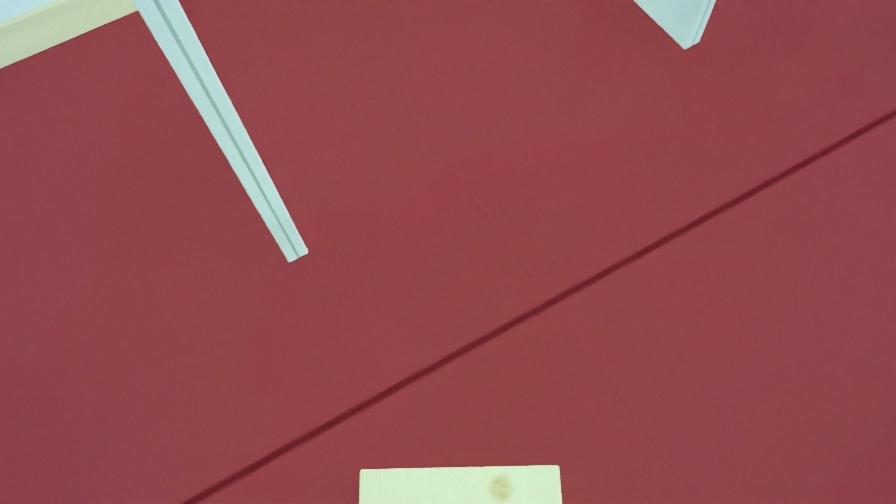

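{"op": "move", "data": {
  "joints": {"head_tilt_rad":0.65,"torso_pitch_rad":1.05},
  "cameras": []
}}

{"op": "move", "data": {
  "target": {"side":"left","x":0.41,"y":0.165,"z":0.06,"quat_wxyz":[0.9945,-0.1045,0,0]},
  "cameras": []
}}

{"op": "move", "data": {
  "target": {"side":"right","x":0.41,"y":-0.171,"z":0.06,"quat_wxyz":[0.9945,0.1045,0,0]}
}}

Scene clock: 310.03 s.
Joint torques (N m): left_arm=[-2.88 4.9 3.12 -4.55 0.34 -0.42 -0.05] | right_arm=[-3.64 -7.42 -3.17 -4.52 -0.3 -0.14 -0.17]
External joint torques (N m): left_arm=[0.07 -1.65 1.39 -0.06 0.18 -0.03 -0.05] | right_arm=[-0.74 0.07 -1.42 -0.63 -0.29 0.19 -0.17]
Wrist force (N): left_arm=[2.0 1.8 -7.7] | right_arm=[-0.2 -0.1 -4.7]
Wrist torque (N m): left_arm=[-0.26 0.25 0.07] | right_arm=[-0.02 0.02 -0.09]
Wrist force, peak (N): left_arm=[0.7 2.2 -8.5] | right_arm=[-0.7 0.2 -6.0]
move: done
base_odometry: x=+0.020 y=+1.520 heading=-0.505
lidar_m: 1.34 0.95 1.55 2.12 4.07 1.50 1.09 1.06 1.10 1.48 3.84 1.31
base_status: not commanded
joint_positions: torso_squat_rad=+0.950 torso_shift_rad=+0.500 torso_pitch_rad=+1.050 torso_yaw_rad=+0.000 left_shoulder_pitch_rad=-1.133 left_shoulder_roll_rad=+0.903 left_shoulder_yaw_rad=-1.396 left_elbow_rad=-1.330 left_forearm_roll_rad=+0.545 left_wrist_pitch_rad=+0.447 left_hand_roll_rad=+1.309 left_gripper_m=+0.000 right_shoulder_pitch_rad=-1.125 right_shoulder_roll_rad=-0.922 right_shoulder_yaw_rad=+1.396 right_elbow_rad=-1.326 right_forearm_roll_rad=-0.564 right_wrist_pitch_rad=+0.425 right_hand_roll_rad=-1.287 right_gripper_m=+0.000 head_pan_rad=+0.000 head_tilt_rad=+0.650
joint_status: all done
wheel_motors_off: 0
motor_effort: left_wheel=+12(13) right_wheel=-9(10)
chest: x=+0.2356 y=+0.0000 z=+0.7918 quat_wxyz=(+0.865, +0.000, +0.501, +0.000)
left_hand: x=+0.3642 y=+0.1902 z=+0.1581 quat_wxyz=(+0.993, -0.105, +0.051, +0.005)
right_hand: x=+0.3639 y=-0.2003 z=+0.1580 quat_wxyz=(+0.993, +0.105, +0.051, -0.005)

Scene clock: 311.83 s.
Joint torques (N m): left_arm=[-4.5 0.8 0.29 0.56 -0.38 -0.22 0.27] | right_arm=[-3.87 -7.51 -3.33 -4.04 -0.3 -0.25 -0.02]
External joint torques (N m): left_arm=[0.4 -0.44 -0.27 0.5 -0.38 -0.01 0.27] | right_arm=[-0.97 -0.02 -1.57 -0.14 -0.3 0.08 -0.02]
Wrist force (N): left_arm=[0.8 1.9 -7.8] | right_arm=[0.1 -0.4 -5.0]
Wrist torque (N m): left_arm=[-0.29 0.20 0.09] | right_arm=[0.00 0.07 -0.09]
Wrist force, peak (N): left_arm=[2.3 2.6 -8.1] | right_arm=[-0.4 -0.1 -5.6]
move: short
base_odometry: x=+0.020 y=+1.520 heading=-0.505
lidar_m: 1.34 0.95 1.53 2.12 4.05 1.52 1.11 1.06 1.10 1.48 3.85 1.33
base_status: not commanded
joint_positions: torso_squat_rad=+0.950 torso_shift_rad=+0.500 torso_pitch_rad=+1.050 torso_yaw_rad=+0.000 left_shoulder_pitch_rad=-1.249 left_shoulder_roll_rad=+0.330 left_shoulder_yaw_rad=-1.579 left_elbow_rad=-0.267 left_forearm_roll_rad=+1.960 left_wrist_pitch_rad=+0.063 left_hand_roll_rad=-0.024 left_gripper_m=+0.000 right_shoulder_pitch_rad=-1.125 right_shoulder_roll_rad=-0.922 right_shoulder_yaw_rad=+1.396 right_elbow_rad=-1.326 right_forearm_roll_rad=-0.564 right_wrist_pitch_rad=+0.425 right_hand_roll_rad=-1.287 right_gripper_m=+0.000 head_pan_rad=+0.000 head_tilt_rad=+0.650
joint_status: all done
wheel_motors_off: 0
motor_effort: left_wheel=+12(13) right_wheel=-8(11)
chest: x=+0.2356 y=+0.0000 z=+0.7918 quat_wxyz=(+0.865, +0.000, +0.501, +0.000)
left_hand: x=+0.4078 y=+0.1659 z=+0.0768 quat_wxyz=(+0.996, -0.082, -0.028, +0.003)
left_hand_status: short (checked arc, as near as the solve gets, planned for 1.4 s): 17 mm and 4.2 deg off.
right_hand: x=+0.3639 y=-0.2003 z=+0.1580 quat_wxyz=(+0.993, +0.105, +0.051, -0.005)

Scene clock: 313.63 s.
Joint torques (N m): left_arm=[-4.85 0.36 0.25 0.39 -0.27 -0.2 0.27] | right_arm=[-4.54 -1.91 -0.04 1.05 0.28 0.01 -0.34]
External joint torques (N m): left_arm=[0.05 -0.88 -0.31 0.33 -0.27 0.01 0.28] | right_arm=[0.05 -0.18 0.44 0.68 0.26 0.16 -0.34]
Wrist force (N): left_arm=[0.3 2.3 -7.5] | right_arm=[-1.3 0.9 -5.4]
Wrist torque (N m): left_arm=[-0.39 0.16 0.11] | right_arm=[-0.12 -0.06 -0.07]
Wrist force, peak (N): left_arm=[0.9 2.1 -8.5] | right_arm=[-1.4 1.4 -5.6]
move: short
base_odometry: x=+0.020 y=+1.520 heading=-0.505
lidar_m: 1.33 0.93 1.55 2.12 4.06 1.52 1.10 1.06 1.10 1.47 3.83 1.32
base_status: not commanded
joint_positions: torso_squat_rad=+0.950 torso_shift_rad=+0.500 torso_pitch_rad=+1.050 torso_yaw_rad=+0.000 left_shoulder_pitch_rad=-1.249 left_shoulder_roll_rad=+0.330 left_shoulder_yaw_rad=-1.579 left_elbow_rad=-0.267 left_forearm_roll_rad=+1.960 left_wrist_pitch_rad=+0.063 left_hand_roll_rad=-0.024 left_gripper_m=+0.000 right_shoulder_pitch_rad=-1.244 right_shoulder_roll_rad=-0.338 right_shoulder_yaw_rad=+1.571 right_elbow_rad=-0.267 right_forearm_roll_rad=-1.995 right_wrist_pitch_rad=+0.061 right_hand_roll_rad=+0.069 right_gripper_m=+0.000 head_pan_rad=+0.000 head_tilt_rad=+0.650
joint_status: all done
wheel_motors_off: 0
motor_effort: left_wheel=+12(13) right_wheel=-10(11)
chest: x=+0.2356 y=+0.0001 z=+0.7918 quat_wxyz=(+0.865, +0.000, +0.501, +0.000)
left_hand: x=+0.4078 y=+0.1660 z=+0.0768 quat_wxyz=(+0.996, -0.082, -0.028, +0.003)
right_hand: x=+0.4077 y=-0.1717 z=+0.0764 quat_wxyz=(+0.996, +0.079, -0.029, -0.003)
right_hand_status: short (checked arc, as near as the solve gets, planned for 1.4 s): 17 mm and 4.5 deg off.
pictures: head_camera, left_wrist_camera, right_wrist_camera
head_camera: T_world_to_cam=[[-0.0272768, -0.999502, -0.0158972, 0.0244421], [-0.997052, 0.026062, 0.0721737, 0.407521], [-0.0717234, 0.017819, -0.997265, 0.845161], [0, 0, 0, 1]] pos_world=[0.467604, -0.00125082, 0.813826]
left_wrist_camera: T_world_to_cam=[[0.99845, 0.0358543, 0.0425669, -0.416975], [0.00322023, -0.800773, 0.59896, 0.114681], [0.0555617, -0.597894, -0.799647, 0.210531], [0, 0, 0, 1]] pos_world=[0.404262, 0.232659, 0.117411]
right_wrist_camera: T_world_to_cam=[[-0.995986, -0.0134802, -0.0884889, 0.40932], [-0.0667035, 0.771004, 0.633327, 0.138323], [0.0596879, 0.636688, -0.768808, 0.215943], [0, 0, 0, 1]] pos_world=[0.404014, -0.238618, 0.114635]

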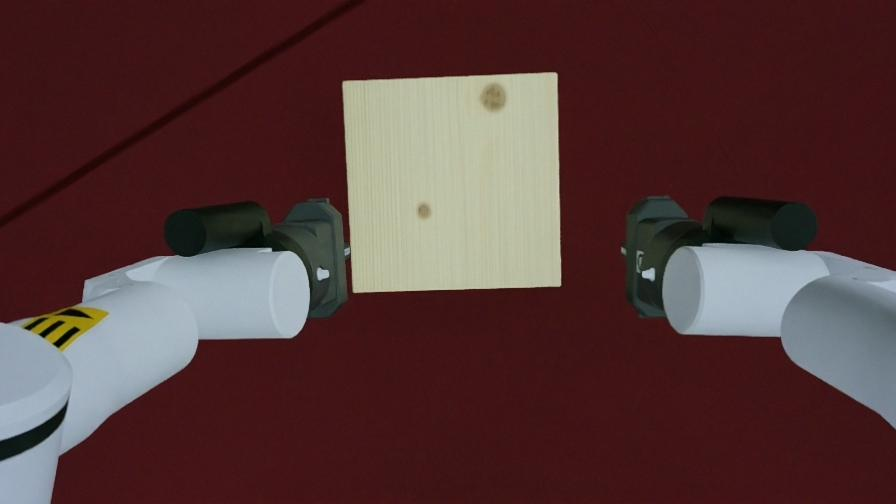

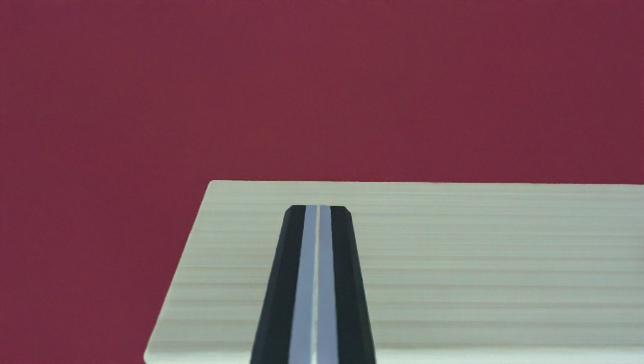

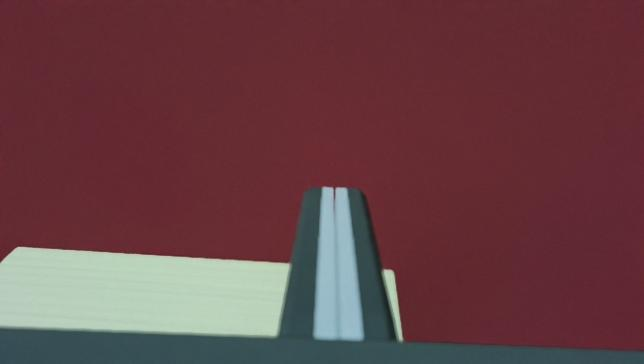

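{"op": "move", "data": {
  "joints": {"torso_squat_rad":0.99,"torso_shift_rad":0.52,"torso_pitch_rad":1.06},
  "cameras": []
}}

{"op": "move", "data": {
  "target": {"side":"left","x":0.395,"y":0.15,"z":0.055,"quat_wxyz":[0.9945,-0.1045,0,0]},
  "cameras": []
}}

{"op": "move", "data": {
  "target": {"side":"right","x":0.395,"y":-0.15,"z":0.055,"quat_wxyz":[0.9945,0.1045,0,0]}
}}

Scene clock: 317.60 s.
Joint torques (N m): left_arm=[-4.35 0.21 0.21 0.36 -0.39 -0.21 0.25] | right_arm=[-4.54 -1.7 0.42 0.87 0.15 -0.08 -0.24]
External joint torques (N m): left_arm=[0.28 -0.94 -0.32 0.34 -0.39 -0.02 0.25] | right_arm=[-0.21 -0.06 0.88 0.53 0.14 0.05 -0.24]
Wrist force (N): left_arm=[0.7 1.6 -7.5] | right_arm=[-0.5 0.7 -6.0]
Wrist torque (N m): left_arm=[-0.27 0.21 0.08] | right_arm=[-0.12 0.06 -0.08]
Wrist force, peak (N): left_arm=[1.4 1.8 -8.9] | right_arm=[-1.2 0.3 -6.1]
move: done
base_odometry: x=+0.020 y=+1.520 heading=-0.505
lidar_m: 1.35 0.94 1.56 2.12 4.06 1.51 1.11 1.06 1.09 1.49 3.87 1.32
base_status: not commanded
joint_positions: torso_squat_rad=+0.990 torso_shift_rad=+0.520 torso_pitch_rad=+1.060 torso_yaw_rad=+0.000 left_shoulder_pitch_rad=-1.249 left_shoulder_roll_rad=+0.330 left_shoulder_yaw_rad=-1.579 left_elbow_rad=-0.267 left_forearm_roll_rad=+1.960 left_wrist_pitch_rad=+0.063 left_hand_roll_rad=-0.024 left_gripper_m=+0.000 right_shoulder_pitch_rad=-1.244 right_shoulder_roll_rad=-0.338 right_shoulder_yaw_rad=+1.571 right_elbow_rad=-0.267 right_forearm_roll_rad=-1.995 right_wrist_pitch_rad=+0.061 right_hand_roll_rad=+0.069 right_gripper_m=+0.000 head_pan_rad=+0.000 head_tilt_rad=+0.650
joint_status: all done
wheel_motors_off: 0
motor_effort: left_wheel=+12(16) right_wheel=-9(11)
chest: x=+0.2328 y=+0.0000 z=+0.7651 quat_wxyz=(+0.863, +0.000, +0.506, +0.000)
left_hand: x=+0.3977 y=+0.1661 z=+0.0483 quat_wxyz=(+0.996, -0.082, -0.023, +0.004)
right_hand: x=+0.3977 y=-0.1718 z=+0.0480 quat_wxyz=(+0.997, +0.079, -0.024, -0.004)

Scene clock: 318.33 s.
Joint torques (N m): left_arm=[-5.25 0.2 0.44 -1 -0.17 -0.22 0.17] | right_arm=[-4.53 -1.83 0.31 0.81 0.12 -0.06 -0.26]
External joint torques (N m): left_arm=[-0.12 -1.39 -0.39 -0.38 -0.19 -0.11 0.18] | right_arm=[-0.2 -0.18 0.76 0.47 0.11 0.07 -0.27]
Wrist force (N): left_arm=[0.9 2.2 -7.7] | right_arm=[-0.4 0.6 -5.7]
Wrist torque (N m): left_arm=[-0.33 0.18 0.07] | right_arm=[-0.11 0.08 -0.07]
Wrist force, peak (N): left_arm=[0.9 11.3 -10.0] | right_arm=[-0.4 0.6 -5.7]
move: done
base_odometry: x=+0.020 y=+1.520 heading=-0.505
lidar_m: 1.33 0.93 1.54 2.12 4.07 1.50 1.10 1.06 1.09 1.48 3.87 1.32
base_status: not commanded
joint_positions: torso_squat_rad=+0.990 torso_shift_rad=+0.520 torso_pitch_rad=+1.060 torso_yaw_rad=+0.000 left_shoulder_pitch_rad=-1.277 left_shoulder_roll_rad=+0.395 left_shoulder_yaw_rad=-1.622 left_elbow_rad=-0.398 left_forearm_roll_rad=+1.945 left_wrist_pitch_rad=+0.102 left_hand_roll_rad=+0.042 left_gripper_m=+0.000 right_shoulder_pitch_rad=-1.244 right_shoulder_roll_rad=-0.338 right_shoulder_yaw_rad=+1.571 right_elbow_rad=-0.267 right_forearm_roll_rad=-1.995 right_wrist_pitch_rad=+0.061 right_hand_roll_rad=+0.069 right_gripper_m=+0.000 head_pan_rad=+0.000 head_tilt_rad=+0.650
joint_status: all done
wheel_motors_off: 0
motor_effort: left_wheel=+13(14) right_wheel=-10(11)
chest: x=+0.2328 y=+0.0000 z=+0.7651 quat_wxyz=(+0.863, +0.000, +0.506, +0.000)
left_hand: x=+0.3950 y=+0.1502 z=+0.0542 quat_wxyz=(+0.994, -0.111, +0.003, +0.000)
left_hand_status: reached (checked arc, planned for 0.4 s): 1 mm and 0.9 deg off.
right_hand: x=+0.3977 y=-0.1718 z=+0.0480 quat_wxyz=(+0.997, +0.079, -0.024, -0.004)

Scene clock: 319.07 s.
Joint torques (N m): left_arm=[-5.59 -0.01 0.72 -0.99 -0.09 -0.08 0.14] | right_arm=[-5.51 -1.98 0.14 -0.16 -0.06 0.2 -0.03]
External joint torques (N m): left_arm=[-0.46 -1.59 -0.11 -0.37 -0.11 0.03 0.14] | right_arm=[-0.57 -0.09 0.87 0.15 -0.05 0.24 -0.03]
Wrist force (N): left_arm=[0.9 2.1 -8.3] | right_arm=[-0.8 0.2 -4.7]
Wrist torque (N m): left_arm=[-0.31 0.18 0.07] | right_arm=[-0.10 0.02 -0.10]
Wrist force, peak (N): left_arm=[1.7 2.3 -8.2] | right_arm=[-0.9 1.3 -6.0]
move: done
base_odometry: x=+0.020 y=+1.520 heading=-0.505
lidar_m: 1.34 0.94 1.56 2.12 4.07 1.52 1.11 1.06 1.10 1.47 3.87 1.32
base_status: not commanded
joint_positions: torso_squat_rad=+0.990 torso_shift_rad=+0.520 torso_pitch_rad=+1.060 torso_yaw_rad=+0.000 left_shoulder_pitch_rad=-1.277 left_shoulder_roll_rad=+0.395 left_shoulder_yaw_rad=-1.622 left_elbow_rad=-0.398 left_forearm_roll_rad=+1.945 left_wrist_pitch_rad=+0.102 left_hand_roll_rad=+0.042 left_gripper_m=+0.000 right_shoulder_pitch_rad=-1.275 right_shoulder_roll_rad=-0.392 right_shoulder_yaw_rad=+1.615 right_elbow_rad=-0.391 right_forearm_roll_rad=-1.980 right_wrist_pitch_rad=+0.105 right_hand_roll_rad=-0.001 right_gripper_m=+0.000 head_pan_rad=+0.000 head_tilt_rad=+0.650
joint_status: all done
wheel_motors_off: 0
motor_effort: left_wheel=+13(13) right_wheel=-8(10)
chest: x=+0.2328 y=+0.0000 z=+0.7651 quat_wxyz=(+0.863, +0.000, +0.506, +0.000)
left_hand: x=+0.3950 y=+0.1501 z=+0.0542 quat_wxyz=(+0.994, -0.111, +0.003, +0.000)
right_hand: x=+0.3948 y=-0.1500 z=+0.0541 quat_wxyz=(+0.994, +0.112, +0.004, +0.000)
right_hand_status: reached (checked arc, planned for 0.4 s): 1 mm and 1.0 deg off.
pictures: head_camera, left_wrist_camera, right_wrist_camera
head_camera: T_world_to_cam=[[-0.0274342, -0.999502, -0.0156216, 0.0237667], [-0.996276, 0.0260612, 0.0821868, 0.398836], [-0.0817388, 0.0178182, -0.996494, 0.820037], [0, 0, 0, 1]] pos_world=[0.465032, -0.00125082, 0.784754]
left_wrist_camera: T_world_to_cam=[[0.999524, 0.0227769, -0.0208061, -0.397727], [0.0308246, -0.764384, 0.644024, 0.0966958], [-0.00123495, -0.644358, -0.764723, 0.211178], [0, 0, 0, 1]] pos_world=[0.394817, 0.219046, 0.0909432]
right_wrist_camera: T_world_to_cam=[[-0.9994, -0.0239367, -0.0250208, 0.391145], [-0.0345815, 0.72687, 0.685904, 0.112643], [0.00176864, 0.686358, -0.727262, 0.213816], [0, 0, 0, 1]] pos_world=[0.394427, -0.219268, 0.0880252]

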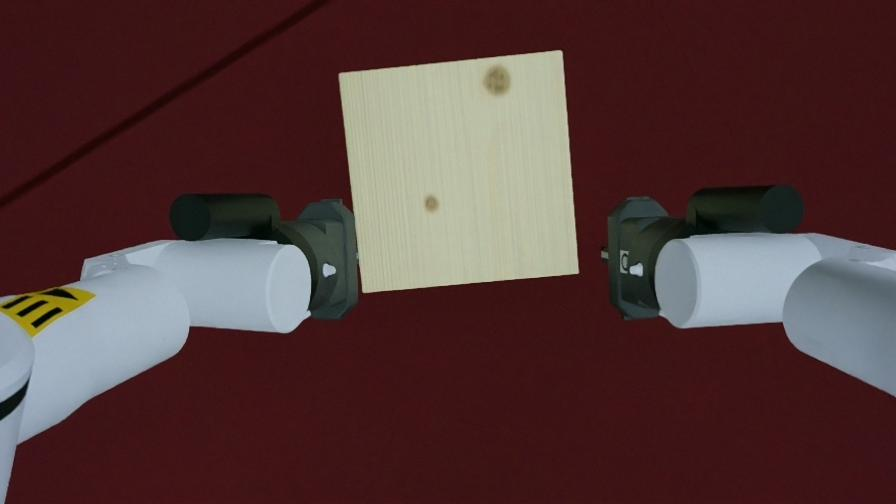

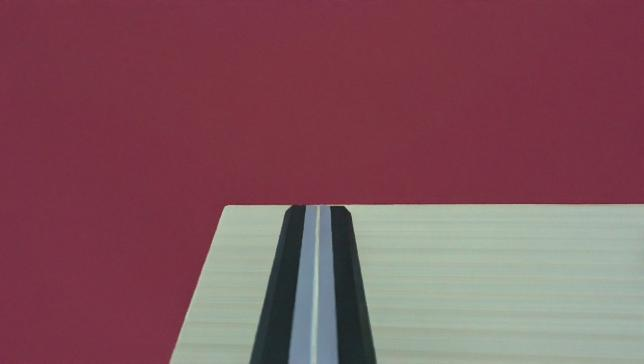

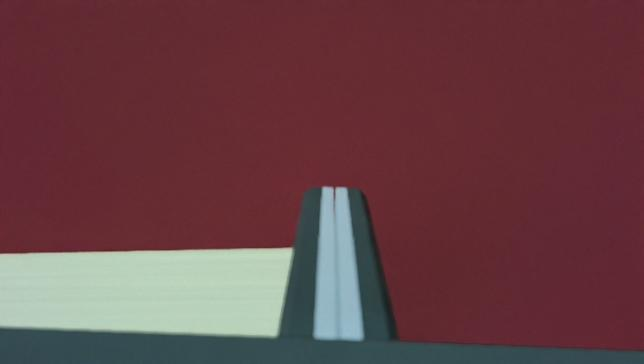

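{"op": "move", "data": {
  "target": {"side":"left","x":0.395,"y":0.165,"z":0.055,"quat_wxyz":[0.9945,-0.1045,0,0]},
  "cameras": []
}}

{"op": "move", "data": {
  "target": {"side":"right","x":0.395,"y":-0.117,"z":0.055,"quat_wxyz":[0.9945,0.1045,0,0]},
  "min_time_s": 1,
  "cameras": ["head_camera"]
}}

Scene clock: 323.00 s.
Joint torques (N m): left_arm=[-4.76 0.56 0.45 -1.32 -0.19 -0.47 0.11] | right_arm=[-5.6 -1.98 -0.23 -0.16 0.06 0.01 -0.03]
External joint torques (N m): left_arm=[0.17 -1.82 -0.4 -0.76 -0.21 -0.34 0.11] | right_arm=[-0.66 -0.08 0.49 0.16 0.07 0.05 -0.03]
Wrist force (N): left_arm=[0.9 2.0 -7.8] | right_arm=[-0.9 -0.1 -5.8]
Wrist torque (N m): left_arm=[-0.30 0.22 0.08] | right_arm=[-0.07 -0.01 -0.11]
Wrist force, peak (N): left_arm=[1.1 2.3 -8.5] | right_arm=[-0.8 0.3 -6.1]
move: done
base_odometry: x=+0.020 y=+1.520 heading=-0.505
lidar_m: 1.34 0.93 1.55 2.12 4.06 1.51 1.11 1.06 1.10 1.48 3.86 1.33
base_status: not commanded
joint_positions: torso_squat_rad=+0.990 torso_shift_rad=+0.520 torso_pitch_rad=+1.060 torso_yaw_rad=+0.000 left_shoulder_pitch_rad=-1.273 left_shoulder_roll_rad=+0.438 left_shoulder_yaw_rad=-1.643 left_elbow_rad=-0.440 left_forearm_roll_rad=+1.938 left_wrist_pitch_rad=+0.085 left_hand_roll_rad=+0.065 left_gripper_m=+0.000 right_shoulder_pitch_rad=-1.276 right_shoulder_roll_rad=-0.392 right_shoulder_yaw_rad=+1.615 right_elbow_rad=-0.392 right_forearm_roll_rad=-1.980 right_wrist_pitch_rad=+0.105 right_hand_roll_rad=-0.001 right_gripper_m=+0.000 head_pan_rad=+0.000 head_tilt_rad=+0.650
joint_status: all done
wheel_motors_off: 0
motor_effort: left_wheel=+14(18) right_wheel=-11(13)
chest: x=+0.2328 y=+0.0000 z=+0.7651 quat_wxyz=(+0.863, +0.000, +0.506, +0.000)
left_hand: x=+0.3951 y=+0.1653 z=+0.0544 quat_wxyz=(+0.994, -0.107, +0.001, +0.000)
left_hand_status: reached (checked arc, planned for 0.2 s): 1 mm and 0.4 deg off.
right_hand: x=+0.3949 y=-0.1500 z=+0.0542 quat_wxyz=(+0.994, +0.112, +0.004, +0.000)

Scene clock: 324.33 s.
Joint torques (N m): left_arm=[-4.76 0.6 0.99 -1.24 -0.12 -0.52 0.13] | right_arm=[-7.11 2.29 0.21 0.84 0.2 0.01 -0.3]
External joint torques (N m): left_arm=[0.17 -1.78 0.13 -0.67 -0.14 -0.4 0.13] | right_arm=[-1.56 2.14 0.83 0.98 0.2 0.11 -0.3]
Wrist force (N): left_arm=[1.1 1.8 -7.6] | right_arm=[-0.6 -0.1 -4.9]
Wrist torque (N m): left_arm=[-0.28 0.23 0.05] | right_arm=[-0.05 0.00 -0.05]
Wrist force, peak (N): left_arm=[1.5 2.2 -8.2] | right_arm=[-0.6 -0.3 -5.9]
move: done
base_odometry: x=+0.020 y=+1.520 heading=-0.505
lidar_m: 1.34 0.94 1.55 2.12 4.07 1.51 1.11 1.06 1.09 1.47 3.87 1.33
base_status: not commanded
joint_positions: torso_squat_rad=+0.990 torso_shift_rad=+0.520 torso_pitch_rad=+1.060 torso_yaw_rad=+0.000 left_shoulder_pitch_rad=-1.273 left_shoulder_roll_rad=+0.438 left_shoulder_yaw_rad=-1.643 left_elbow_rad=-0.440 left_forearm_roll_rad=+1.938 left_wrist_pitch_rad=+0.085 left_hand_roll_rad=+0.065 left_gripper_m=+0.000 right_shoulder_pitch_rad=-1.311 right_shoulder_roll_rad=-0.280 right_shoulder_yaw_rad=+1.728 right_elbow_rad=-0.289 right_forearm_roll_rad=-1.950 right_wrist_pitch_rad=+0.105 right_hand_roll_rad=-0.153 right_gripper_m=+0.000 head_pan_rad=+0.000 head_tilt_rad=+0.650
joint_status: all done
wheel_motors_off: 0
motor_effort: left_wheel=+14(14) right_wheel=-11(13)
chest: x=+0.2328 y=+0.0000 z=+0.7651 quat_wxyz=(+0.863, +0.000, +0.506, +0.000)
left_hand: x=+0.3951 y=+0.1653 z=+0.0544 quat_wxyz=(+0.994, -0.107, +0.001, +0.000)
right_hand: x=+0.3953 y=-0.1171 z=+0.0545 quat_wxyz=(+0.994, +0.108, +0.002, +0.000)
right_hand_status: reached (checked arc, planned for 1.0 s): 1 mm and 0.4 deg off.
head_camera: T_world_to_cam=[[-0.0274342, -0.999502, -0.0156216, 0.0237667], [-0.996276, 0.0260612, 0.0821868, 0.398836], [-0.0817388, 0.0178182, -0.996494, 0.820037], [0, 0, 0, 1]] pos_world=[0.465032, -0.00125082, 0.784754]

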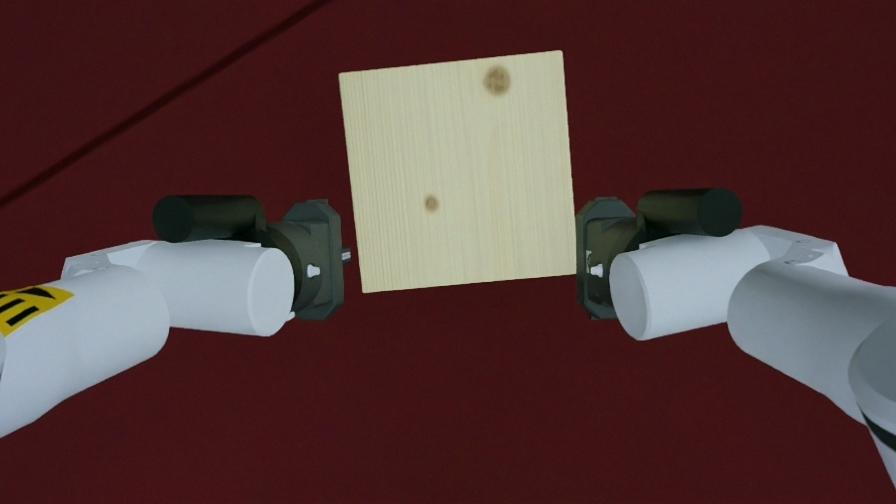

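{"op": "move", "data": {
  "target": {"side":"right","x":0.395,"y":-0.100,"z":0.055,"quat_wxyz":[0.9945,0.1045,0,0]},
  "min_time_s": 1,
  "cameras": ["head_camera"]
}}

Scene clock: 326.77 s.
Joint torques (N m): left_arm=[-4.91 0.58 0.79 -1.13 -0.11 -0.48 0.16] | right_arm=[-10.57 7.28 -0.66 -0.79 -0.05 -1.5 -0.14]
External joint torques (N m): left_arm=[0.02 -1.79 -0.07 -0.56 -0.13 -0.36 0.16] | right_arm=[-4.74 6.22 -0.04 -0.81 -0.06 -1.32 -0.14]
Wrist force (N): left_arm=[1.2 2.1 -7.6] | right_arm=[-3.0 -5.8 -5.2]
Wrist torque (N m): left_arm=[-0.31 0.23 0.05] | right_arm=[-0.19 0.09 -0.01]
Wrist force, peak (N): left_arm=[0.9 2.4 -8.4] | right_arm=[-3.9 -7.3 -6.0]
move: done
base_odometry: x=+0.020 y=+1.520 heading=-0.505
lidar_m: 1.33 0.95 1.55 2.11 4.06 1.52 1.10 1.06 1.10 1.48 3.87 1.32
base_status: not commanded
joint_positions: torso_squat_rad=+0.990 torso_shift_rad=+0.520 torso_pitch_rad=+1.060 torso_yaw_rad=+0.000 left_shoulder_pitch_rad=-1.273 left_shoulder_roll_rad=+0.438 left_shoulder_yaw_rad=-1.643 left_elbow_rad=-0.440 left_forearm_roll_rad=+1.938 left_wrist_pitch_rad=+0.085 left_hand_roll_rad=+0.065 left_gripper_m=+0.000 right_shoulder_pitch_rad=-1.334 right_shoulder_roll_rad=-0.234 right_shoulder_yaw_rad=+1.867 right_elbow_rad=-0.267 right_forearm_roll_rad=-1.881 right_wrist_pitch_rad=+0.087 right_hand_roll_rad=-0.367 right_gripper_m=+0.000 head_pan_rad=+0.000 head_tilt_rad=+0.650
joint_status: all done
wheel_motors_off: 0
motor_effort: left_wheel=+12(14) right_wheel=-8(11)
chest: x=+0.2328 y=+0.0000 z=+0.7651 quat_wxyz=(+0.863, +0.000, +0.506, +0.000)
left_hand: x=+0.3951 y=+0.1651 z=+0.0544 quat_wxyz=(+0.994, -0.107, +0.001, +0.000)
right_hand: x=+0.3945 y=-0.1017 z=+0.0557 quat_wxyz=(+0.994, +0.105, -0.002, +0.000)
right_hand_status: reached (checked arc, planned for 1.0 s): 2 mm and 0.2 deg off.
head_camera: T_world_to_cam=[[-0.0275239, -0.999501, -0.0155125, 0.0237233], [-0.996274, 0.0261595, 0.0821874, 0.398834], [-0.0817406, 0.0177168, -0.996496, 0.820039], [0, 0, 0, 1]] pos_world=[0.465032, -0.00125027, 0.784755]

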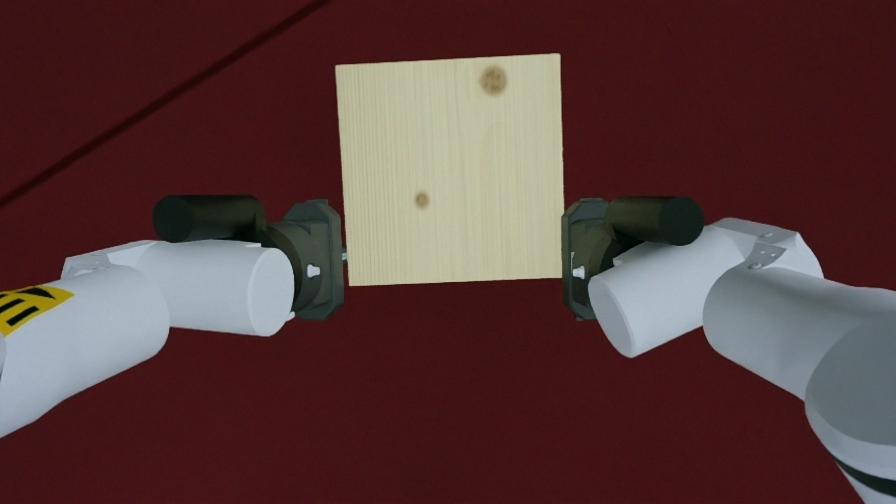

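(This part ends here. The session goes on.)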